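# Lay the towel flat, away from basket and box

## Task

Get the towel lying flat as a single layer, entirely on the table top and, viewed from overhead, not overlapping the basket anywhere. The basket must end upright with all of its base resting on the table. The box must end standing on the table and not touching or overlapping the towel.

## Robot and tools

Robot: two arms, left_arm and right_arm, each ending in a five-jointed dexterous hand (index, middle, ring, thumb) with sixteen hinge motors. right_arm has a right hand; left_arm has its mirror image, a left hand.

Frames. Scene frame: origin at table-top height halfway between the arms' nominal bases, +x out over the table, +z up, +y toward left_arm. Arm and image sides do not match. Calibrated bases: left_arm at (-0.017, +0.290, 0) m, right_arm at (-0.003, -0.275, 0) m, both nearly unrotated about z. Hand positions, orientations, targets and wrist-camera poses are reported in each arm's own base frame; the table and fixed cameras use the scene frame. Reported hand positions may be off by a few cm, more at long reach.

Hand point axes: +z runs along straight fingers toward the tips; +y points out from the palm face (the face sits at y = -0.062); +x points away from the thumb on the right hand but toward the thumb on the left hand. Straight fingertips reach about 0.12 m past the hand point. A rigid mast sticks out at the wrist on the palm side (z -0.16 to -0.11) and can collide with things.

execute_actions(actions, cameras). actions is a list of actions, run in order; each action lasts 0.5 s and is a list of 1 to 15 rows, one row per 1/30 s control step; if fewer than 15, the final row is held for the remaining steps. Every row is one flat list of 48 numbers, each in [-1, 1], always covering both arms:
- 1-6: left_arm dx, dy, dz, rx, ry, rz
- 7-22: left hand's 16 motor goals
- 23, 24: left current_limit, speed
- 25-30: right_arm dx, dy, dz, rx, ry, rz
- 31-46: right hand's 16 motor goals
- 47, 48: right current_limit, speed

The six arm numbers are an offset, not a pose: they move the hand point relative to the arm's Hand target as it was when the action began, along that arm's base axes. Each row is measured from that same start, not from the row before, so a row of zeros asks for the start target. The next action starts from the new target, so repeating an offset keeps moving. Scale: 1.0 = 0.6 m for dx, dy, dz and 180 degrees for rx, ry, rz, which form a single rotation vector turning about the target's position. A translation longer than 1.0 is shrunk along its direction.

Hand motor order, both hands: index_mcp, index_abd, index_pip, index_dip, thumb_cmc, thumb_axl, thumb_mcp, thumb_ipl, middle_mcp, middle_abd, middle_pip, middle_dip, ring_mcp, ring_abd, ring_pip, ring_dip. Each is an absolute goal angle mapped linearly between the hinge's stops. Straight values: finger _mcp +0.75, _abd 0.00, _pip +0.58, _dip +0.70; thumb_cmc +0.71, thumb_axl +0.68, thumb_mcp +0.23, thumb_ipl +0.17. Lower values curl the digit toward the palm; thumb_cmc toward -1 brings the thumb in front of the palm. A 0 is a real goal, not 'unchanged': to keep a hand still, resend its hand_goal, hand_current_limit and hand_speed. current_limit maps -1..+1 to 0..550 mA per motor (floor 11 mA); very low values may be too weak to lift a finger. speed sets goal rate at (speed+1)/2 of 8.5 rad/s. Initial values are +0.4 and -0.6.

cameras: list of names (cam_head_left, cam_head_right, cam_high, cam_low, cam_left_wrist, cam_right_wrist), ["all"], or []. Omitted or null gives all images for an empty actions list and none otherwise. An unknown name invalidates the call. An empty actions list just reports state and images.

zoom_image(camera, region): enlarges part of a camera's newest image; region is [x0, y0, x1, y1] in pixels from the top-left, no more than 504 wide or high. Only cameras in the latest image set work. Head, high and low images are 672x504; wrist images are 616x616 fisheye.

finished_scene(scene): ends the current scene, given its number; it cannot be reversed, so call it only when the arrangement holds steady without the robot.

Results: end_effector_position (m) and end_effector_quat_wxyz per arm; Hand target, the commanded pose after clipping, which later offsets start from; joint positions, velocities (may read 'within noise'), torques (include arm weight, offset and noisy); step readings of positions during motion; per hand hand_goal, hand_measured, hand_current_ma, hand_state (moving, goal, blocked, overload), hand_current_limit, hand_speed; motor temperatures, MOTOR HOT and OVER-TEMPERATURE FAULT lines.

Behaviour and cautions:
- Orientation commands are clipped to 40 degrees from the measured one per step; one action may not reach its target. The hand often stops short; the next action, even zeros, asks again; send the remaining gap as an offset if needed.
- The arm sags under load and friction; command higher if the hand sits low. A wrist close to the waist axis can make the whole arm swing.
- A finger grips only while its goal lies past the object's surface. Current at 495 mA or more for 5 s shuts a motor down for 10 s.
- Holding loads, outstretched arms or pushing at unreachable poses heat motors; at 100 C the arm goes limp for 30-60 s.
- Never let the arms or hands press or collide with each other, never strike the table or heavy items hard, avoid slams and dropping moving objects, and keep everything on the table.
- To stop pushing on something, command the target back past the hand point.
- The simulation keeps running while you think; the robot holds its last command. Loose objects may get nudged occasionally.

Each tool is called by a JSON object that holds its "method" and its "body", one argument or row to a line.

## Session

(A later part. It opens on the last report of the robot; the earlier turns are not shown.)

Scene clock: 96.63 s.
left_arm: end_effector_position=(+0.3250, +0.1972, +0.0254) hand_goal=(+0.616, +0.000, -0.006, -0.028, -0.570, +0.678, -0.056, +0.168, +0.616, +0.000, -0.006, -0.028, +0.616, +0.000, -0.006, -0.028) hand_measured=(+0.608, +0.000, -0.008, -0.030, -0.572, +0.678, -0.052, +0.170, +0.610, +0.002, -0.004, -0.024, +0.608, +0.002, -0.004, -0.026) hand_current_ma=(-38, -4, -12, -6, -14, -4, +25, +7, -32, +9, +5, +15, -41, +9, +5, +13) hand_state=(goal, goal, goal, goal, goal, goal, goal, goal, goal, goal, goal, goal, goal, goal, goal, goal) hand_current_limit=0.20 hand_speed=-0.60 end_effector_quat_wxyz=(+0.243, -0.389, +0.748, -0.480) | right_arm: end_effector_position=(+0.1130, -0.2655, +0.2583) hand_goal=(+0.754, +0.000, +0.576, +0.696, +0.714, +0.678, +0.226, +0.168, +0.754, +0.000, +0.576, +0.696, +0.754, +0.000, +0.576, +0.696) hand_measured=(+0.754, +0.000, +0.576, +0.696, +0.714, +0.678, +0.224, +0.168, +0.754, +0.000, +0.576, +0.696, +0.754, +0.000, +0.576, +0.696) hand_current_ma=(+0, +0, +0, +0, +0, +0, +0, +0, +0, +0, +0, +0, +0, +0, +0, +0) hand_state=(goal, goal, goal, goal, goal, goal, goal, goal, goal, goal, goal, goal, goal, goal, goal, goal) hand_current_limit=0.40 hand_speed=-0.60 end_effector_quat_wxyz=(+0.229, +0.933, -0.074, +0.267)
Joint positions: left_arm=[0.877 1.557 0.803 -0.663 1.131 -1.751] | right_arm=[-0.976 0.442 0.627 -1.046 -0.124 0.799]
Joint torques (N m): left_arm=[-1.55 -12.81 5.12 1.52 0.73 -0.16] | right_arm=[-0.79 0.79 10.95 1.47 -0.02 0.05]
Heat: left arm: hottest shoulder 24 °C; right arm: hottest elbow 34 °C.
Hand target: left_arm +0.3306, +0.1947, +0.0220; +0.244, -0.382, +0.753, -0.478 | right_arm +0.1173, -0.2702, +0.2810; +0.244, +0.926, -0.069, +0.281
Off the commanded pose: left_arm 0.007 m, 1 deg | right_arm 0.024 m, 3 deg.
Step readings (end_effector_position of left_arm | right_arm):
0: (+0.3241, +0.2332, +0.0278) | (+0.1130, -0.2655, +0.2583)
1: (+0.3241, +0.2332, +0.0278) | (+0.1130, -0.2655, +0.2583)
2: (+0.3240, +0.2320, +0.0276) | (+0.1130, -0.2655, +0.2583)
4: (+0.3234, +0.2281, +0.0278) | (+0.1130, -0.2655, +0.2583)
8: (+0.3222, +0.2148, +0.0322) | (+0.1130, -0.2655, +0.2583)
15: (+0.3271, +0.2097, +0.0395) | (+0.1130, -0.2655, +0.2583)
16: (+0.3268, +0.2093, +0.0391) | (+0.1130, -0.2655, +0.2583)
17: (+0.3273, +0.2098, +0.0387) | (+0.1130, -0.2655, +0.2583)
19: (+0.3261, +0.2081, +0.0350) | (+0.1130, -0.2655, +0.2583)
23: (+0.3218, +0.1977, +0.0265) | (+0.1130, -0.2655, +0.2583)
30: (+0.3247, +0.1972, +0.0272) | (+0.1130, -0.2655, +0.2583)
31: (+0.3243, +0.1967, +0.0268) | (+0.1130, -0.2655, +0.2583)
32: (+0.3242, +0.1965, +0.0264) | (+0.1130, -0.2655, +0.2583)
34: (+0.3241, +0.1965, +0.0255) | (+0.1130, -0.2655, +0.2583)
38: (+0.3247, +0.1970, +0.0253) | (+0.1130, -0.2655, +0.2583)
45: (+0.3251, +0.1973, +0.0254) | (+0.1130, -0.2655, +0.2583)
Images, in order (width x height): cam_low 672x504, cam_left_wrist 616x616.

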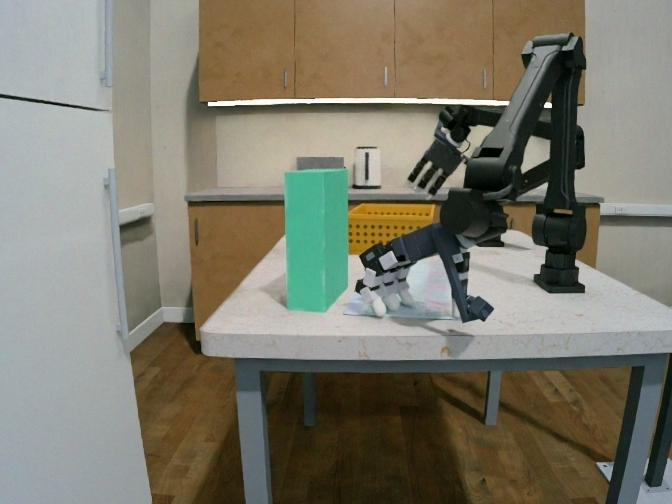

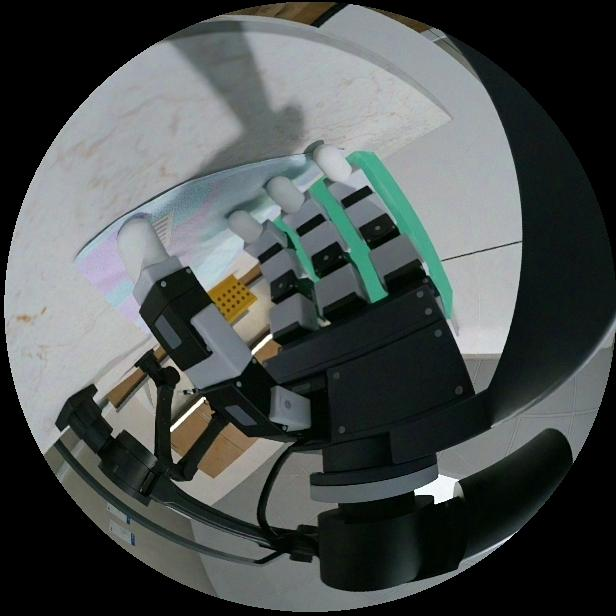

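{"method": "zoom_image", "body": {
  "camera": "cam_left_wrist",
  "region": [60, 180, 180, 290]
}}

{"method": "zoom_image", "body": {
  "camera": "cam_left_wrist",
  "region": [130, 140, 350, 260]
}}

Scaled by 4.200 from the camera's 616x616 image, which has a finer 880x880 frame.

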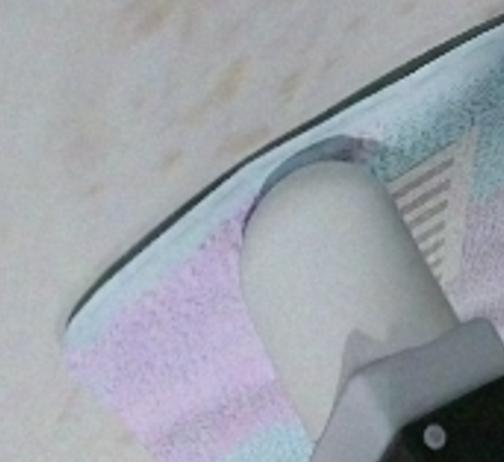

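Scaled by 2.291 from the camera's 616x616 image, which has a finer 880x880 frame.

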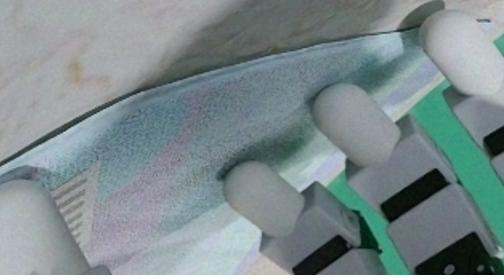

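{"method": "execute_actions", "body": {
  "actions": [
    [[0.0,0,-0.005,0,0,0, 0.384,0,-0.036,0.0145,-0.571,0.678,-0.056,0.168,0.384,0,-0.036,0.0145,0.384,0,-0.036,0.0145,0.3,-0.8, 0,0,0,0,0,0, 0.754,0,0.576,0.696,0.714,0.678,0.226,0.168,0.754,0,0.576,0.696,0.754,0,0.576,0.696,0.4,-0.6]]
  ],
  "cameras": ["cam_low","cam_left_wrist"]
}}

{"method": "zoom_image", "body": {
  "camera": "cam_left_wrist",
  "region": [60, 100, 400, 320]
}}

{"method": "execute_actions", "body": {
  "actions": [
    [[0.0,0,-0.005,0,0,0, 0.137,0,-0.08,0.0435,-0.571,0.678,-0.12,0.168,0.137,0,-0.08,0.0435,0.137,0,-0.08,0.0435,0.3,-0.8, 0,0,0,0,0,0, 0.754,0,0.576,0.696,0.714,0.678,0.226,0.168,0.754,0,0.576,0.696,0.754,0,0.576,0.696,0.4,-0.6]],
    [[0.0,0,0.0,0,0,0, 0.137,0,-0.08,0.0435,-0.571,0.678,-0.12,0.168,0.137,0,-0.08,0.0435,0.137,0,-0.08,0.0435,0.3,-0.8, 0,0,0,0,0,0, 0.754,0,0.576,0.696,0.714,0.678,0.226,0.168,0.754,0,0.576,0.696,0.754,0,0.576,0.696,0.4,-0.6]]
  ],
  "cameras": ["cam_low","cam_left_wrist"]
}}

{"method": "zoom_image", "body": {
  "camera": "cam_left_wrist",
  "region": [60, 100, 400, 320]
}}

{"method": "zoom_image", "body": {
  "camera": "cam_low",
  "region": [340, 180, 540, 330]
}}

Scene clock: 98.03 s.
left_arm: end_effector_position=(+0.3336, +0.1902, +0.0277) hand_goal=(+0.384, +0.000, -0.036, +0.014, -0.570, +0.678, -0.056, +0.168, +0.384, +0.000, -0.036, +0.014, +0.384, +0.000, -0.036, +0.014) hand_measured=(+0.500, -0.004, -0.024, +0.012, -0.572, +0.678, -0.054, +0.170, +0.398, +0.002, -0.030, +0.012, +0.380, +0.002, -0.034, +0.012) hand_current_ma=(+358, -17, +55, -11, -9, -4, +15, +12, +73, +8, +30, -10, -17, +9, +10, -11) hand_state=(blocked, goal, goal, goal, goal, goal, goal, goal, goal, goal, goal, goal, goal, goal, goal, goal) hand_current_limit=0.30 hand_speed=-0.80 end_effector_quat_wxyz=(+0.245, -0.374, +0.749, -0.488) | right_arm: end_effector_position=(+0.1130, -0.2655, +0.2583) hand_goal=(+0.754, +0.000, +0.576, +0.696, +0.714, +0.678, +0.226, +0.168, +0.754, +0.000, +0.576, +0.696, +0.754, +0.000, +0.576, +0.696) hand_measured=(+0.754, +0.000, +0.576, +0.696, +0.714, +0.678, +0.224, +0.168, +0.754, +0.000, +0.576, +0.696, +0.754, +0.000, +0.576, +0.696) hand_current_ma=(+0, +0, +0, +0, +0, +0, +0, +0, +0, +0, +0, +0, +0, +0, +0, +0) hand_state=(goal, goal, goal, goal, goal, goal, goal, goal, goal, goal, goal, goal, goal, goal, goal, goal) hand_current_limit=0.40 hand_speed=-0.60 end_effector_quat_wxyz=(+0.229, +0.933, -0.074, +0.267)
Joint positions: left_arm=[0.854 1.557 0.803 -0.646 1.149 -1.754] | right_arm=[-0.976 0.442 0.627 -1.046 -0.124 0.799]
Joint torques (N m): left_arm=[-0.73 -12.28 4.93 1.24 0.32 -0.12] | right_arm=[-0.67 0.73 11.02 1.37 -0.05 0.09]
Heat: left arm: hottest shoulder 24 °C; right arm: hottest elbow 34 °C.
Hand target: left_arm +0.3306, +0.1947, +0.0190; +0.244, -0.382, +0.753, -0.478 | right_arm +0.1173, -0.2702, +0.2810; +0.244, +0.926, -0.069, +0.281
Off the commanded pose: left_arm 0.010 m, 1 deg | right_arm 0.024 m, 3 deg.
Step readings (end_effector_position of left_arm | right_arm):
0: (+0.3250, +0.1972, +0.0254) | (+0.1130, -0.2655, +0.2583)
1: (+0.3252, +0.1970, +0.0256) | (+0.1130, -0.2655, +0.2583)
2: (+0.3254, +0.1973, +0.0256) | (+0.1130, -0.2655, +0.2583)
4: (+0.3260, +0.1968, +0.0258) | (+0.1130, -0.2655, +0.2583)
8: (+0.3308, +0.1927, +0.0270) | (+0.1130, -0.2655, +0.2583)
15: (+0.3336, +0.1902, +0.0277) | (+0.1130, -0.2655, +0.2583)
Images, in order (width x height): cam_low 672x504, cam_left_wrist 616x616.

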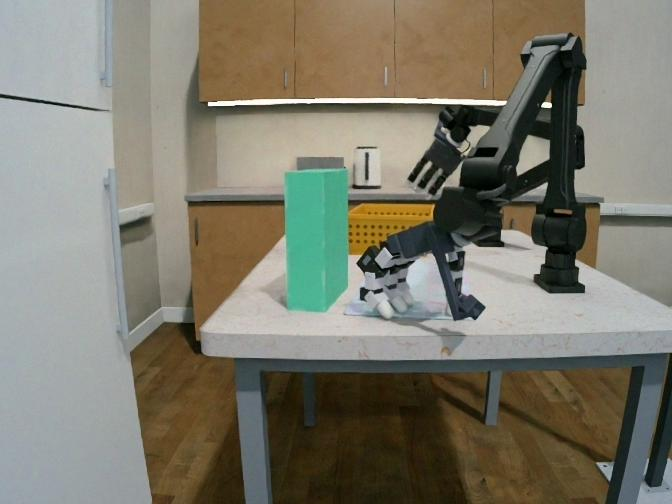

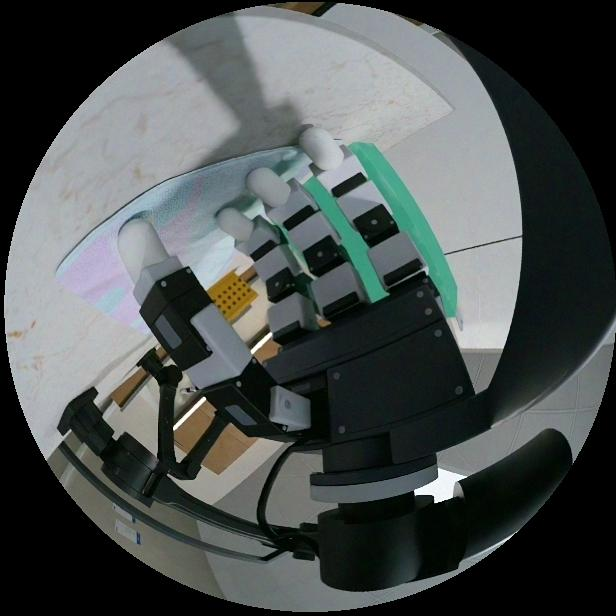

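Scaled by 1.482 from the camera's 616x616 image, which has a finer 880x880 frame.

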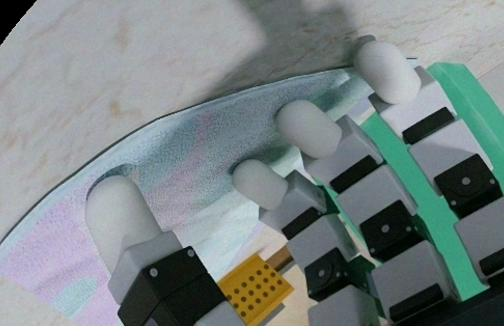

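Scene clock: 99.33 s.
left_arm: end_effector_position=(+0.3342, +0.1905, +0.0280) hand_goal=(+0.138, +0.000, -0.080, +0.044, -0.570, +0.678, -0.120, +0.168, +0.138, +0.000, -0.080, +0.044, +0.138, +0.000, -0.080, +0.044) hand_measured=(+0.500, -0.004, -0.050, +0.042, -0.572, +0.678, -0.116, +0.170, +0.138, +0.002, -0.076, +0.042, +0.138, +0.002, -0.076, +0.042) hand_current_ma=(+358, -17, +150, -11, -9, -4, +21, +12, -2, +8, +16, -12, -3, +9, +16, -11) hand_state=(blocked, goal, blocked, goal, goal, goal, goal, goal, goal, goal, goal, goal, goal, goal, goal, goal) hand_current_limit=0.30 hand_speed=-0.80 end_effector_quat_wxyz=(+0.246, -0.375, +0.749, -0.488) | right_arm: end_effector_position=(+0.1130, -0.2655, +0.2583) hand_goal=(+0.754, +0.000, +0.576, +0.696, +0.714, +0.678, +0.226, +0.168, +0.754, +0.000, +0.576, +0.696, +0.754, +0.000, +0.576, +0.696) hand_measured=(+0.754, +0.000, +0.576, +0.696, +0.714, +0.678, +0.224, +0.168, +0.754, +0.000, +0.576, +0.696, +0.754, +0.000, +0.576, +0.696) hand_current_ma=(+0, +0, +0, +0, +0, +0, +0, +0, +0, +0, +0, +0, +0, +0, +0, +0) hand_state=(goal, goal, goal, goal, goal, goal, goal, goal, goal, goal, goal, goal, goal, goal, goal, goal) hand_current_limit=0.40 hand_speed=-0.60 end_effector_quat_wxyz=(+0.229, +0.933, -0.074, +0.267)
Joint positions: left_arm=[0.854 1.557 0.803 -0.642 1.151 -1.759] | right_arm=[-0.976 0.442 0.627 -1.046 -0.124 0.799]
Joint torques (N m): left_arm=[-0.73 -11.75 4.74 1.44 0.25 -0.07] | right_arm=[-0.79 1.32 10.93 1.37 0.01 0.05]
Heat: left arm: hottest shoulder 24 °C; right arm: hottest elbow 34 °C.
Hand target: left_arm +0.3306, +0.1947, +0.0160; +0.244, -0.382, +0.753, -0.478 | right_arm +0.1173, -0.2702, +0.2810; +0.244, +0.926, -0.069, +0.281
Off the commanded pose: left_arm 0.013 m, 2 deg | right_arm 0.024 m, 3 deg.
Step readings (end_effector_position of left_arm | right_arm):
0: (+0.3336, +0.1902, +0.0277) | (+0.1130, -0.2655, +0.2583)
1: (+0.3336, +0.1902, +0.0277) | (+0.1130, -0.2655, +0.2583)
2: (+0.3337, +0.1901, +0.0279) | (+0.1130, -0.2655, +0.2583)
4: (+0.3339, +0.1902, +0.0279) | (+0.1130, -0.2655, +0.2583)
8: (+0.3340, +0.1904, +0.0280) | (+0.1130, -0.2655, +0.2583)
15: (+0.3342, +0.1905, +0.0280) | (+0.1130, -0.2655, +0.2583)
16: (+0.3342, +0.1905, +0.0280) | (+0.1130, -0.2655, +0.2583)
17: (+0.3342, +0.1905, +0.0280) | (+0.1130, -0.2655, +0.2583)
19: (+0.3342, +0.1905, +0.0280) | (+0.1130, -0.2655, +0.2583)
23: (+0.3342, +0.1905, +0.0280) | (+0.1130, -0.2655, +0.2583)
30: (+0.3342, +0.1905, +0.0280) | (+0.1130, -0.2655, +0.2583)
Images, in order (width x height): cam_low 672x504, cam_left_wrist 616x616.

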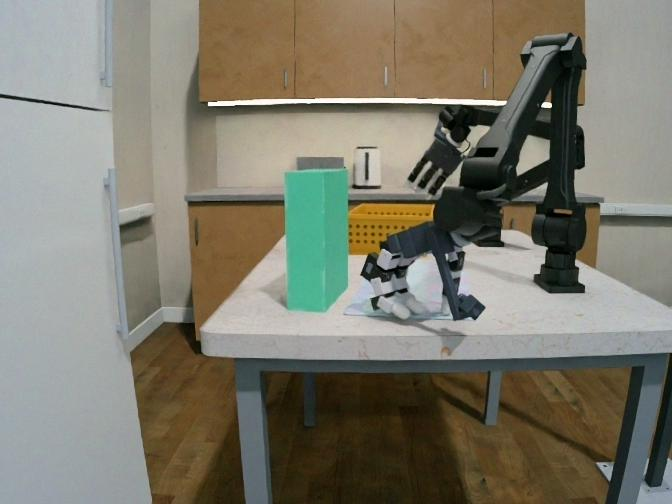

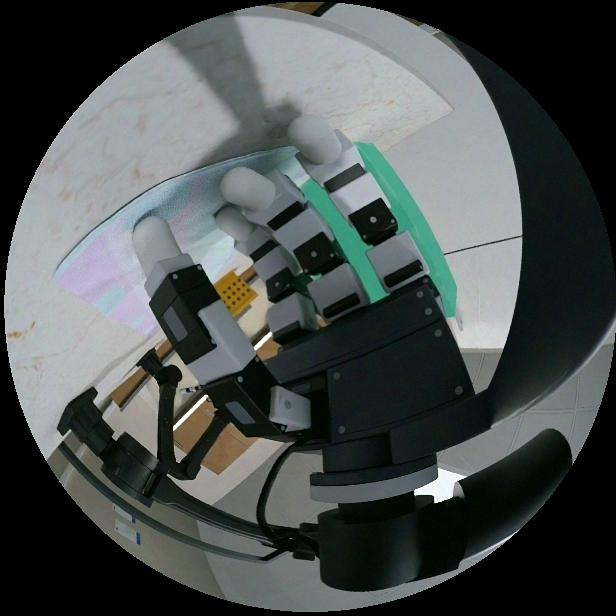

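Scaled by 1.482 from the camera's 616x616 image, which has a finer 880x880 frame.

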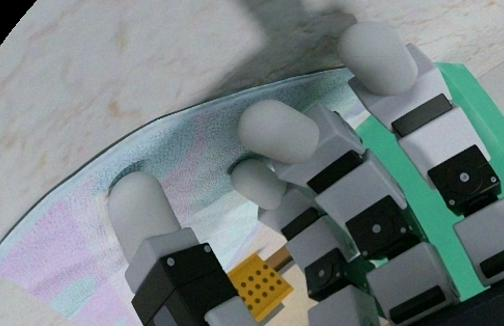

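Scaled by 2.520 from the camera's 672x504 image, which has a finer 960x720 frame.

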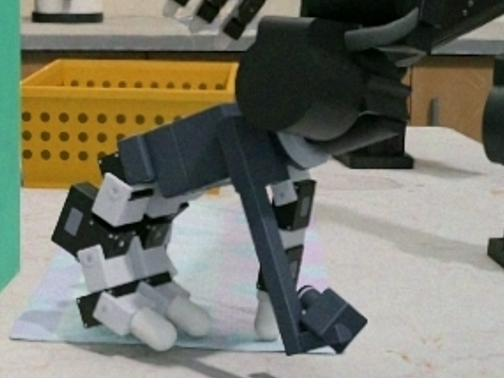

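{"method": "zoom_image", "body": {
  "camera": "cam_left_wrist",
  "region": [45, 200, 145, 300]
}}

{"method": "zoom_image", "body": {
  "camera": "cam_left_wrist",
  "region": [140, 140, 240, 220]
}}

Scaled by 5.040 from the camera's 616x616 image, which has a finer 880x880 frame.

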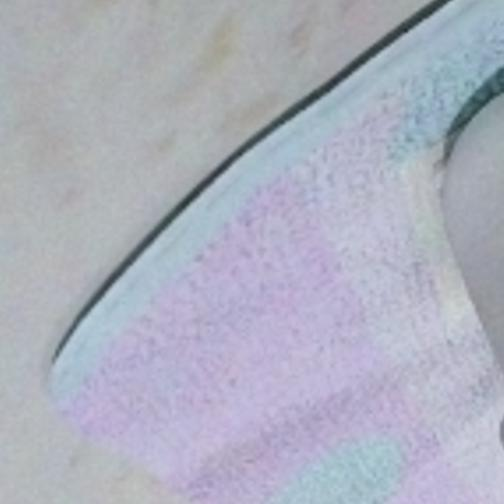

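Scaled by 5.040 from the camera's 616x616 image, which has a finer 880x880 frame.

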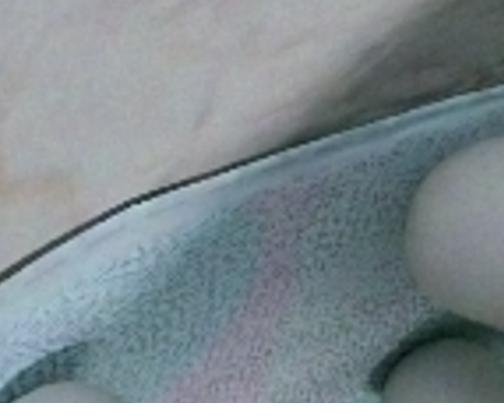

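{"method": "execute_actions", "body": {
  "actions": [
    [[0.0,0,0.05,0,0,0, 0.616,0,-0.007,-0.029,-0.571,0.678,-0.056,0.168,0.616,0,-0.007,-0.029,0.616,0,-0.007,-0.029,0.7,-0.6, 0,0,0,0,0,0, 0.754,0,0.576,0.696,0.714,0.678,0.226,0.168,0.754,0,0.576,0.696,0.754,0,0.576,0.696,0.4,-0.6]],
    [[0.0,0,-0.02,0,0,0, 0.616,0,-0.007,-0.029,-0.571,0.678,-0.056,0.168,0.616,0,-0.007,-0.029,0.616,0,-0.007,-0.029,0.7,-0.6, 0,0,0,0,0,0, 0.754,0,0.576,0.696,0.714,0.678,0.226,0.168,0.754,0,0.576,0.696,0.754,0,0.576,0.696,0.4,-0.6]],
    [[0.0,0,-0.015,0,0,0, 0.616,0,-0.007,-0.029,-0.571,0.678,-0.056,0.168,0.616,0,-0.007,-0.029,0.616,0,-0.007,-0.029,0.7,-0.6, 0,0,0,0,0,0, 0.754,0,0.576,0.696,0.714,0.678,0.226,0.168,0.754,0,0.576,0.696,0.754,0,0.576,0.696,0.4,-0.6]]
  ],
  "cameras": ["cam_low","cam_left_wrist"]
}}

{"method": "zoom_image", "body": {
  "camera": "cam_left_wrist",
  "region": [60, 100, 400, 320]
}}

Scene clock: 104.93 s.
left_arm: end_effector_position=(+0.3277, +0.1888, +0.0276) hand_goal=(+0.616, +0.000, -0.006, -0.028, -0.570, +0.678, -0.056, +0.168, +0.616, +0.000, -0.006, -0.028, +0.616, +0.000, -0.006, -0.028) hand_measured=(+0.600, -0.002, -0.010, -0.028, -0.572, +0.678, -0.058, +0.170, +0.602, +0.002, -0.008, -0.024, +0.598, +0.002, -0.008, -0.026) hand_current_ma=(-88, -12, -16, +4, -9, -4, -12, +11, -76, +8, -11, +16, -90, +9, -11, +15) hand_state=(goal, goal, goal, goal, goal, goal, goal, goal, goal, goal, goal, goal, goal, goal, goal, goal) hand_current_limit=0.70 hand_speed=-0.60 end_effector_quat_wxyz=(+0.239, -0.380, +0.753, -0.481) | right_arm: end_effector_position=(+0.1130, -0.2655, +0.2583) hand_goal=(+0.754, +0.000, +0.576, +0.696, +0.714, +0.678, +0.226, +0.168, +0.754, +0.000, +0.576, +0.696, +0.754, +0.000, +0.576, +0.696) hand_measured=(+0.754, +0.000, +0.576, +0.696, +0.714, +0.678, +0.224, +0.168, +0.754, +0.000, +0.576, +0.696, +0.754, +0.000, +0.576, +0.696) hand_current_ma=(+0, +0, +0, +0, +0, +0, +0, +0, +0, +0, +0, +0, +0, +0, +0, +0) hand_state=(goal, goal, goal, goal, goal, goal, goal, goal, goal, goal, goal, goal, goal, goal, goal, goal) hand_current_limit=0.40 hand_speed=-0.60 end_effector_quat_wxyz=(+0.229, +0.933, -0.074, +0.267)
Joint positions: left_arm=[0.855 1.547 0.799 -0.668 1.129 -1.749] | right_arm=[-0.976 0.442 0.627 -1.046 -0.124 0.799]
Joint torques (N m): left_arm=[-0.73 -12.28 5.59 1.4 0.79 -0.07] | right_arm=[-0.67 0.62 11.02 1.43 0 0.07]
Heat: left arm: hottest shoulder 24 °C; right arm: hottest elbow 34 °C.
Hand target: left_arm +0.3306, +0.1947, +0.0250; +0.244, -0.382, +0.753, -0.478 | right_arm +0.1173, -0.2702, +0.2810; +0.244, +0.926, -0.069, +0.281
Off the commanded pose: left_arm 0.007 m, 1 deg | right_arm 0.024 m, 3 deg.
Step readings (end_effector_position of left_arm | right_arm):
0: (+0.3342, +0.1905, +0.0280) | (+0.1130, -0.2655, +0.2583)
1: (+0.3342, +0.1905, +0.0280) | (+0.1130, -0.2655, +0.2583)
2: (+0.3338, +0.1911, +0.0279) | (+0.1130, -0.2655, +0.2583)
4: (+0.3318, +0.1915, +0.0279) | (+0.1130, -0.2655, +0.2583)
8: (+0.3279, +0.1890, +0.0326) | (+0.1130, -0.2655, +0.2583)
15: (+0.3271, +0.1882, +0.0371) | (+0.1130, -0.2655, +0.2583)
16: (+0.3269, +0.1879, +0.0371) | (+0.1130, -0.2655, +0.2583)
17: (+0.3269, +0.1879, +0.0371) | (+0.1130, -0.2655, +0.2583)
19: (+0.3269, +0.1879, +0.0371) | (+0.1130, -0.2655, +0.2583)
23: (+0.3268, +0.1878, +0.0366) | (+0.1130, -0.2655, +0.2583)
30: (+0.3266, +0.1876, +0.0356) | (+0.1130, -0.2655, +0.2583)
31: (+0.3266, +0.1876, +0.0356) | (+0.1130, -0.2655, +0.2583)
32: (+0.3267, +0.1878, +0.0351) | (+0.1130, -0.2655, +0.2583)
34: (+0.3277, +0.1888, +0.0340) | (+0.1130, -0.2655, +0.2583)
38: (+0.3286, +0.1898, +0.0304) | (+0.1130, -0.2655, +0.2583)
45: (+0.3275, +0.1886, +0.0276) | (+0.1130, -0.2655, +0.2583)
Images, in order (width x height): cam_low 672x504, cam_left_wrist 616x616.

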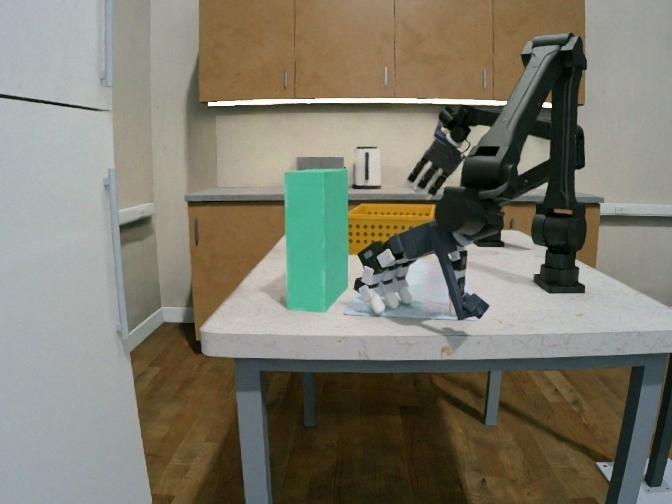

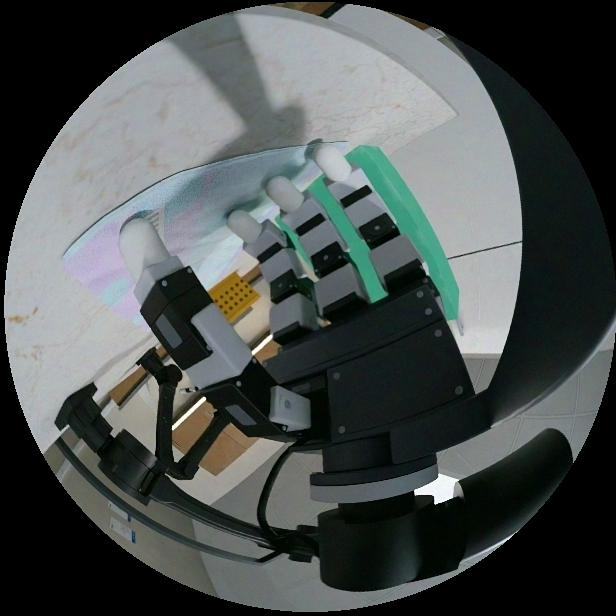

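Scaled by 1.482 from the camera's 616x616 image, which has a finer 880x880 frame.

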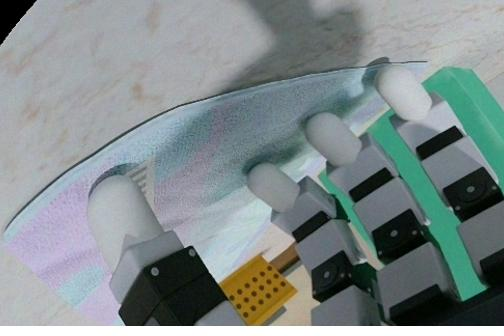

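{"method": "execute_actions", "body": {
  "actions": [
    [[0.0,0,0,0,0,0, 0.452,0,-0.095,0,-0.571,0.678,-0.10,0.168,0.452,0,-0.095,0,0.452,0,-0.095,0,0.7,-0.8, 0,0,0,0,0,0, 0.754,0,0.576,0.696,0.714,0.678,0.226,0.168,0.754,0,0.576,0.696,0.754,0,0.576,0.696,0.4,-0.6]]
  ],
  "cameras": ["cam_left_wrist"]
}}

{"method": "zoom_image", "body": {
  "camera": "cam_left_wrist",
  "region": [60, 100, 400, 320]
}}

{"method": "execute_actions", "body": {
  "actions": [
    [[0.0,0,0.002,0,0,0, 0.274,0,-0.109,0.029,-0.571,0.678,-0.17,0.168,0.274,0,-0.109,0.029,0.274,0,-0.109,0.029,0.7,-0.8, 0,0,0,0,0,0, 0.754,0,0.576,0.696,0.714,0.678,0.226,0.168,0.754,0,0.576,0.696,0.754,0,0.576,0.696,0.4,-0.6]]
  ],
  "cameras": ["cam_left_wrist"]
}}

{"method": "zoom_image", "body": {
  "camera": "cam_left_wrist",
  "region": [60, 100, 400, 320]
}}

Scene clock: 106.13 s.
left_arm: end_effector_position=(+0.3274, +0.1884, +0.0277) hand_goal=(+0.452, +0.000, -0.094, +0.000, -0.570, +0.678, -0.100, +0.168, +0.452, +0.000, -0.094, +0.000, +0.452, +0.000, -0.094, +0.000) hand_measured=(+0.452, -0.002, -0.090, -0.002, -0.572, +0.678, -0.098, +0.170, +0.450, +0.002, -0.092, -0.002, +0.448, +0.002, -0.092, -0.002) hand_current_ma=(-2, -12, +15, -11, -9, -4, +18, +11, -15, +8, +11, -12, -19, +9, +11, -11) hand_state=(goal, goal, goal, goal, goal, goal, goal, goal, goal, goal, goal, goal, goal, goal, goal, goal) hand_current_limit=0.70 hand_speed=-0.80 end_effector_quat_wxyz=(+0.237, -0.383, +0.752, -0.482) | right_arm: end_effector_position=(+0.1130, -0.2655, +0.2583) hand_goal=(+0.754, +0.000, +0.576, +0.696, +0.714, +0.678, +0.226, +0.168, +0.754, +0.000, +0.576, +0.696, +0.754, +0.000, +0.576, +0.696) hand_measured=(+0.754, +0.000, +0.576, +0.696, +0.714, +0.678, +0.224, +0.168, +0.754, +0.000, +0.576, +0.696, +0.754, +0.000, +0.576, +0.696) hand_current_ma=(+0, +0, +0, +0, +0, +0, +0, +0, +0, +0, +0, +0, +0, +0, +0, +0) hand_state=(goal, goal, goal, goal, goal, goal, goal, goal, goal, goal, goal, goal, goal, goal, goal, goal) hand_current_limit=0.40 hand_speed=-0.60 end_effector_quat_wxyz=(+0.229, +0.933, -0.074, +0.267)
Joint positions: left_arm=[0.855 1.547 0.799 -0.668 1.129 -1.756] | right_arm=[-0.976 0.442 0.627 -1.046 -0.124 0.799]
Joint torques (N m): left_arm=[-0.73 -12.28 5.57 1.37 0.76 -0.08] | right_arm=[-0.97 1.03 10.97 1.36 -0.01 0.09]
Heat: left arm: hottest shoulder 24 °C; right arm: hottest elbow 34 °C.
Hand target: left_arm +0.3306, +0.1947, +0.0250; +0.244, -0.382, +0.753, -0.478 | right_arm +0.1173, -0.2702, +0.2810; +0.244, +0.926, -0.069, +0.281
Off the commanded pose: left_arm 0.008 m, 1 deg | right_arm 0.024 m, 3 deg.
Step readings (end_effector_position of left_arm | right_arm):
0: (+0.3277, +0.1888, +0.0276) | (+0.1130, -0.2655, +0.2583)
1: (+0.3277, +0.1888, +0.0276) | (+0.1130, -0.2655, +0.2583)
2: (+0.3277, +0.1888, +0.0276) | (+0.1130, -0.2655, +0.2583)
4: (+0.3277, +0.1888, +0.0276) | (+0.1130, -0.2655, +0.2583)
8: (+0.3277, +0.1888, +0.0276) | (+0.1130, -0.2655, +0.2583)
15: (+0.3274, +0.1884, +0.0277) | (+0.1130, -0.2655, +0.2583)
Images, in order (width x height): cam_left_wrist 616x616.

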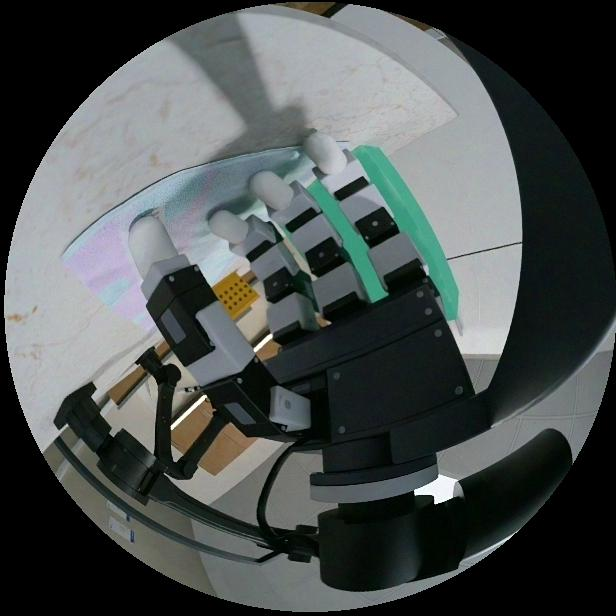

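Scaled by 1.482 from the camera's 616x616 image, which has a finer 880x880 frame.

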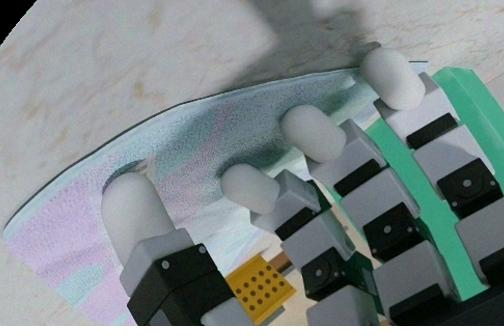

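Scene clock: 106.97 s.
left_arm: end_effector_position=(+0.3280, +0.1883, +0.0276) hand_goal=(+0.274, +0.000, -0.108, +0.030, -0.570, +0.678, -0.170, +0.168, +0.274, +0.000, -0.108, +0.030, +0.274, +0.000, -0.108, +0.030) hand_measured=(+0.272, -0.002, -0.104, +0.028, -0.572, +0.678, -0.166, +0.170, +0.272, +0.002, -0.106, +0.028, +0.272, +0.002, -0.106, +0.028) hand_current_ma=(-8, -12, +16, -11, -9, -4, +24, +11, -7, +8, +14, -12, -9, +9, +14, -11) hand_state=(goal, goal, goal, goal, goal, goal, goal, goal, goal, goal, goal, goal, goal, goal, goal, goal) hand_current_limit=0.70 hand_speed=-0.80 end_effector_quat_wxyz=(+0.238, -0.380, +0.753, -0.482) | right_arm: end_effector_position=(+0.1130, -0.2655, +0.2583) hand_goal=(+0.754, +0.000, +0.576, +0.696, +0.714, +0.678, +0.226, +0.168, +0.754, +0.000, +0.576, +0.696, +0.754, +0.000, +0.576, +0.696) hand_measured=(+0.754, +0.000, +0.576, +0.696, +0.714, +0.678, +0.224, +0.168, +0.754, +0.000, +0.576, +0.696, +0.754, +0.000, +0.576, +0.696) hand_current_ma=(+0, +0, +0, +0, +0, +0, +0, +0, +0, +0, +0, +0, +0, +0, +0, +0) hand_state=(goal, goal, goal, goal, goal, goal, goal, goal, goal, goal, goal, goal, goal, goal, goal, goal) hand_current_limit=0.40 hand_speed=-0.60 end_effector_quat_wxyz=(+0.229, +0.933, -0.074, +0.267)
Joint positions: left_arm=[0.854 1.547 0.799 -0.668 1.129 -1.749] | right_arm=[-0.976 0.442 0.627 -1.046 -0.124 0.799]
Joint torques (N m): left_arm=[-0.73 -12.51 5.65 1.21 0.75 -0.07] | right_arm=[-0.09 0.91 10.96 1.46 0 0.08]
Heat: left arm: hottest shoulder 24 °C; right arm: hottest elbow 34 °C.
Hand target: left_arm +0.3306, +0.1947, +0.0262; +0.244, -0.382, +0.753, -0.478 | right_arm +0.1173, -0.2702, +0.2810; +0.244, +0.926, -0.069, +0.281
Off the commanded pose: left_arm 0.007 m, 1 deg | right_arm 0.024 m, 3 deg.
Step readings (end_effector_position of left_arm | right_arm):
0: (+0.3274, +0.1884, +0.0277) | (+0.1130, -0.2655, +0.2583)
1: (+0.3274, +0.1884, +0.0277) | (+0.1130, -0.2655, +0.2583)
2: (+0.3274, +0.1884, +0.0277) | (+0.1130, -0.2655, +0.2583)
4: (+0.3273, +0.1882, +0.0278) | (+0.1130, -0.2655, +0.2583)
8: (+0.3276, +0.1877, +0.0278) | (+0.1130, -0.2655, +0.2583)
15: (+0.3279, +0.1882, +0.0276) | (+0.1130, -0.2655, +0.2583)
Images, in order (width x height): cam_left_wrist 616x616.

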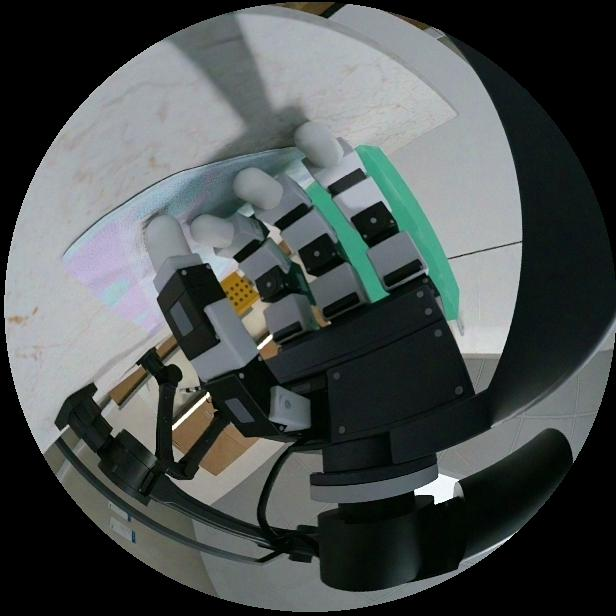

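Scaled by 1.482 from the camera's 616x616 image, which has a finer 880x880 frame.

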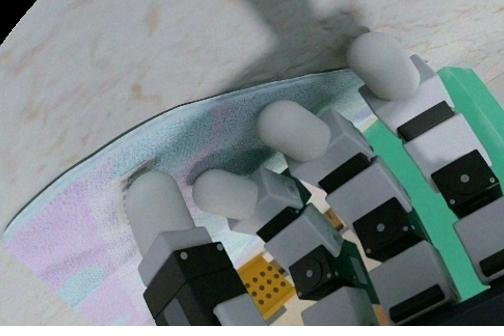

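{"method": "execute_actions", "body": {
  "actions": [
    [[0.0,0,-0.015,0,0,0, 0.274,0,-0.109,0.029,-0.571,0.678,-0.17,0.168,0.274,0,-0.109,0.029,0.274,0,-0.109,0.029,0.7,-0.8, 0,0,0,0,0,0, 0.754,0,0.576,0.696,0.714,0.678,0.226,0.168,0.754,0,0.576,0.696,0.754,0,0.576,0.696,0.4,-0.6]],
    [[0.0,0,0,0,0,0, 0.1,0,-0.08,0.06,-0.571,0.678,-0.3,0.168,0.1,0,-0.08,0.06,0.1,0,-0.08,0.06,0.7,-0.8, 0,0,0,0,0,0, 0.754,0,0.576,0.696,0.714,0.678,0.226,0.168,0.754,0,0.576,0.696,0.754,0,0.576,0.696,0.4,-0.6]]
  ],
  "cameras": ["cam_left_wrist","cam_low"]
}}

{"method": "zoom_image", "body": {
  "camera": "cam_left_wrist",
  "region": [60, 100, 400, 320]
}}

Scene clock: 108.47 s.
left_arm: end_effector_position=(+0.3301, +0.1895, +0.0247) hand_goal=(+0.100, +0.000, -0.080, +0.060, -0.570, +0.678, -0.300, +0.168, +0.100, +0.000, -0.080, +0.060, +0.100, +0.000, -0.080, +0.060) hand_measured=(+0.158, +0.000, -0.078, +0.052, -0.572, +0.678, -0.278, +0.174, +0.100, +0.002, -0.082, +0.058, +0.100, +0.002, -0.082, +0.058) hand_current_ma=(+307, +3, +12, -38, -8, -4, +145, +45, +1, +8, -7, -12, +1, +9, -7, -11) hand_state=(blocked, goal, goal, goal, goal, goal, blocked, goal, goal, goal, goal, goal, goal, goal, goal, goal) hand_current_limit=0.70 hand_speed=-0.80 end_effector_quat_wxyz=(+0.241, -0.380, +0.751, -0.483) | right_arm: end_effector_position=(+0.1130, -0.2655, +0.2583) hand_goal=(+0.754, +0.000, +0.576, +0.696, +0.714, +0.678, +0.226, +0.168, +0.754, +0.000, +0.576, +0.696, +0.754, +0.000, +0.576, +0.696) hand_measured=(+0.754, +0.000, +0.576, +0.696, +0.714, +0.678, +0.224, +0.168, +0.754, +0.000, +0.576, +0.696, +0.754, +0.000, +0.576, +0.696) hand_current_ma=(+0, +0, +0, +0, +0, +0, +0, +0, +0, +0, +0, +0, +0, +0, +0, +0) hand_state=(goal, goal, goal, goal, goal, goal, goal, goal, goal, goal, goal, goal, goal, goal, goal, goal) hand_current_limit=0.40 hand_speed=-0.60 end_effector_quat_wxyz=(+0.229, +0.933, -0.074, +0.267)
Joint positions: left_arm=[0.854 1.556 0.797 -0.646 1.134 -1.759] | right_arm=[-0.976 0.442 0.627 -1.046 -0.124 0.799]
Joint torques (N m): left_arm=[-0.67 -11.75 5.2 1.48 0.54 -0.06] | right_arm=[-0.32 0.97 11.04 1.46 0 0.06]
Motor temperatures (°C): left_arm=[22 24 23 21 16 21] | right_arm=[17 28 35 24 18 21]
Heat: left arm: hottest shoulder 24 °C; right arm: hottest elbow 35 °C.
Hand target: left_arm +0.3306, +0.1947, +0.0172; +0.244, -0.382, +0.753, -0.478 | right_arm +0.1173, -0.2702, +0.2810; +0.244, +0.926, -0.069, +0.281
Off the commanded pose: left_arm 0.009 m, 1 deg | right_arm 0.024 m, 3 deg.
Step readings (end_effector_position of left_arm | right_arm):
0: (+0.3280, +0.1883, +0.0276) | (+0.1130, -0.2655, +0.2583)
1: (+0.3280, +0.1883, +0.0276) | (+0.1130, -0.2655, +0.2583)
2: (+0.3282, +0.1886, +0.0276) | (+0.1130, -0.2655, +0.2583)
4: (+0.3288, +0.1893, +0.0265) | (+0.1130, -0.2655, +0.2583)
8: (+0.3291, +0.1895, +0.0252) | (+0.1130, -0.2655, +0.2583)
15: (+0.3291, +0.1895, +0.0252) | (+0.1130, -0.2655, +0.2583)
16: (+0.3294, +0.1897, +0.0252) | (+0.1130, -0.2655, +0.2583)
17: (+0.3295, +0.1895, +0.0254) | (+0.1130, -0.2655, +0.2583)
19: (+0.3300, +0.1890, +0.0260) | (+0.1130, -0.2655, +0.2583)
23: (+0.3302, +0.1896, +0.0253) | (+0.1130, -0.2655, +0.2583)
30: (+0.3301, +0.1895, +0.0247) | (+0.1130, -0.2655, +0.2583)
Images, in order (width x height): cam_low 672x504, cam_left_wrist 616x616.

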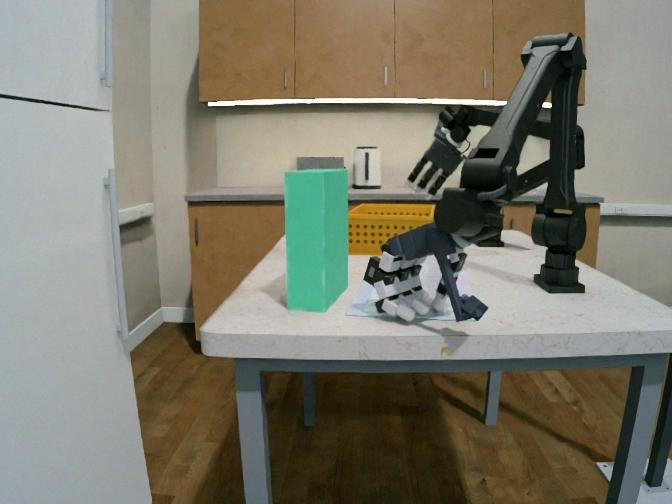

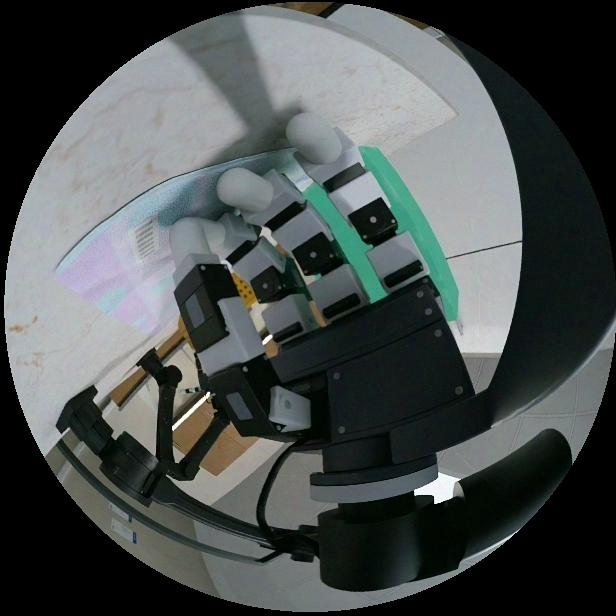

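Scaled by 1.482 from the camera's 616x616 image, which has a finer 880x880 frame.

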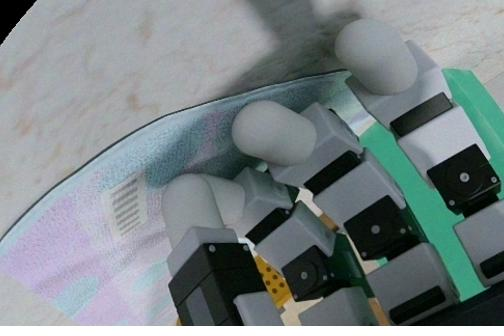

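{"method": "execute_actions", "body": {
  "actions": [
    [[0.0,0,0.05,0,0,0, 0.1,0,-0.08,0.06,-0.571,0.678,-0.33,0.168,0.1,0,-0.08,0.06,0.1,0,-0.08,0.06,0.7,-0.8, 0,0,0,0,0,0, 0.754,0,0.576,0.696,0.714,0.678,0.226,0.168,0.754,0,0.576,0.696,0.754,0,0.576,0.696,0.4,-0.6]],
    [[0.0,0,0.06,0,0,0, 0.1,0,-0.08,0.06,-0.571,0.678,-0.33,0.168,0.1,0,-0.08,0.06,0.1,0,-0.08,0.06,0.7,-0.8, 0,0,0,0,0,0, 0.754,0,0.576,0.696,0.714,0.678,0.226,0.168,0.754,0,0.576,0.696,0.754,0,0.576,0.696,0.4,-0.6]]
  ],
  "cameras": ["cam_left_wrist","cam_low"]
}}

{"method": "zoom_image", "body": {
  "camera": "cam_left_wrist",
  "region": [60, 100, 400, 320]
}}

{"method": "zoom_image", "body": {
  "camera": "cam_low",
  "region": [340, 180, 540, 330]
}}

Scene clock: 110.37 s.
left_arm: end_effector_position=(+0.3230, +0.1830, +0.0714) hand_goal=(+0.100, +0.000, -0.080, +0.060, -0.570, +0.678, -0.330, +0.168, +0.100, +0.000, -0.080, +0.060, +0.100, +0.000, -0.080, +0.060) hand_measured=(+0.152, +0.000, -0.074, +0.058, -0.572, +0.678, -0.280, +0.180, +0.100, +0.002, -0.082, +0.058, +0.100, +0.002, -0.082, +0.058) hand_current_ma=(+275, +2, +34, -13, -8, -4, +327, +82, +0, +8, -7, -12, +0, +9, -7, -11) hand_state=(blocked, goal, goal, goal, goal, goal, blocked, goal, goal, goal, goal, goal, goal, goal, goal, goal) hand_current_limit=0.70 hand_speed=-0.80 end_effector_quat_wxyz=(+0.236, -0.381, +0.753, -0.482) | right_arm: end_effector_position=(+0.1130, -0.2655, +0.2583) hand_goal=(+0.754, +0.000, +0.576, +0.696, +0.714, +0.678, +0.226, +0.168, +0.754, +0.000, +0.576, +0.696, +0.754, +0.000, +0.576, +0.696) hand_measured=(+0.754, +0.000, +0.576, +0.696, +0.714, +0.678, +0.224, +0.168, +0.754, +0.000, +0.576, +0.696, +0.754, +0.000, +0.576, +0.696) hand_current_ma=(+0, +0, +0, +0, +0, +0, +0, +0, +0, +0, +0, +0, +0, +0, +0, +0) hand_state=(goal, goal, goal, goal, goal, goal, goal, goal, goal, goal, goal, goal, goal, goal, goal, goal) hand_current_limit=0.40 hand_speed=-0.60 end_effector_quat_wxyz=(+0.229, +0.933, -0.074, +0.267)
Joint positions: left_arm=[0.854 1.445 0.832 -0.807 1.128 -1.749] | right_arm=[-0.976 0.442 0.627 -1.046 -0.124 0.799]
Joint torques (N m): left_arm=[-0.67 -12.16 8.49 -0.16 0.76 -0.1] | right_arm=[-0.79 1.26 11.03 1.44 -0.03 0.08]
Heat: left arm: hottest shoulder 24 °C; right arm: hottest elbow 35 °C.
Hand target: left_arm +0.3306, +0.1947, +0.0832; +0.244, -0.382, +0.753, -0.478 | right_arm +0.1173, -0.2702, +0.2810; +0.244, +0.926, -0.069, +0.281
Off the commanded pose: left_arm 0.018 m, 1 deg | right_arm 0.024 m, 3 deg.
Step readings (end_effector_position of left_arm | right_arm):
0: (+0.3301, +0.1895, +0.0247) | (+0.1130, -0.2655, +0.2583)
1: (+0.3301, +0.1895, +0.0247) | (+0.1130, -0.2655, +0.2583)
2: (+0.3302, +0.1896, +0.0253) | (+0.1130, -0.2655, +0.2583)
4: (+0.3292, +0.1890, +0.0261) | (+0.1130, -0.2655, +0.2583)
8: (+0.3256, +0.1855, +0.0310) | (+0.1130, -0.2655, +0.2583)
15: (+0.3244, +0.1842, +0.0361) | (+0.1130, -0.2655, +0.2583)
16: (+0.3242, +0.1840, +0.0360) | (+0.1130, -0.2655, +0.2583)
17: (+0.3235, +0.1832, +0.0370) | (+0.1130, -0.2655, +0.2583)
19: (+0.3206, +0.1802, +0.0404) | (+0.1130, -0.2655, +0.2583)
23: (+0.3195, +0.1787, +0.0575) | (+0.1130, -0.2655, +0.2583)
30: (+0.3239, +0.1840, +0.0714) | (+0.1130, -0.2655, +0.2583)
Images, in order (width x height): cam_low 672x504, cam_left_wrist 616x616.

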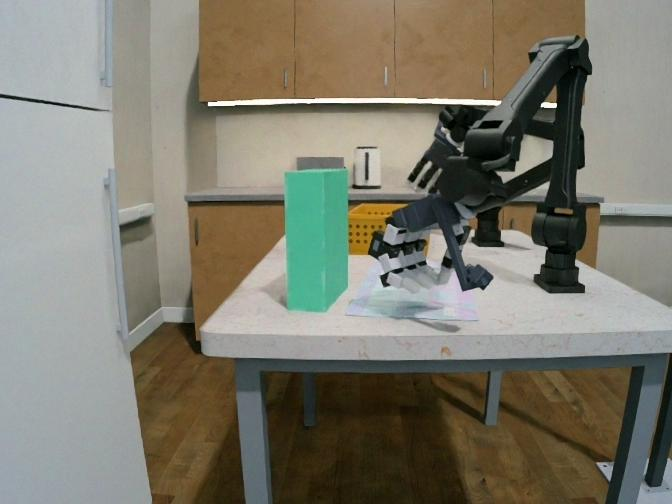

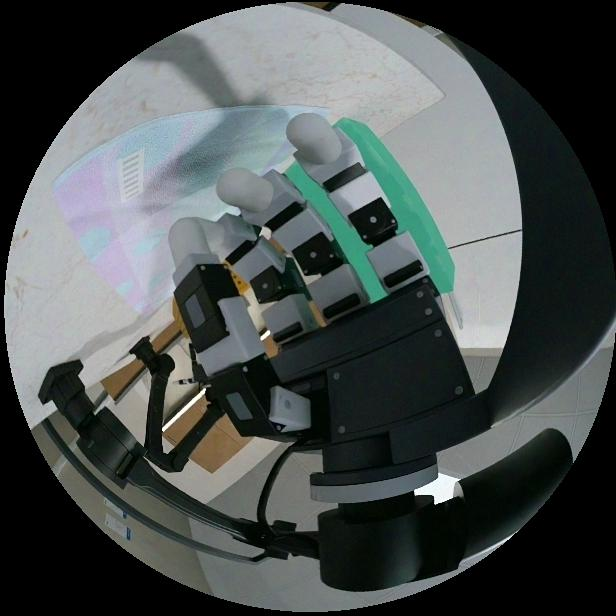

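Scaled by 1.482 from the camera's 616x616 image, which has a finer 880x880 frame.

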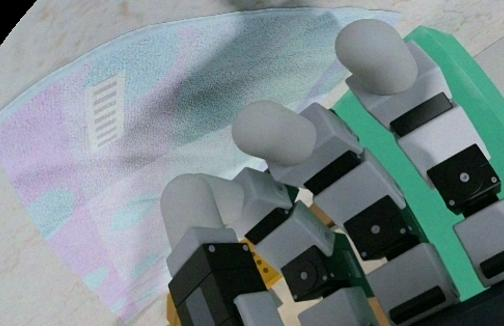

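Scaled by 2.520 from the camera's 672x504 image, which has a finer 960x720 frame.

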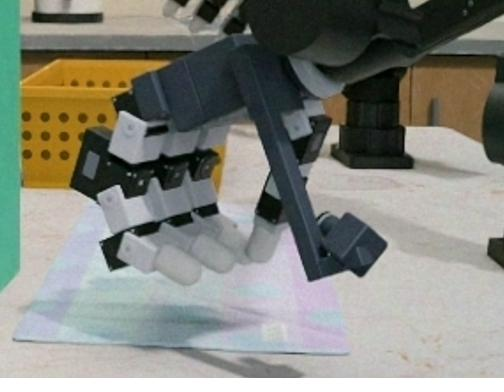

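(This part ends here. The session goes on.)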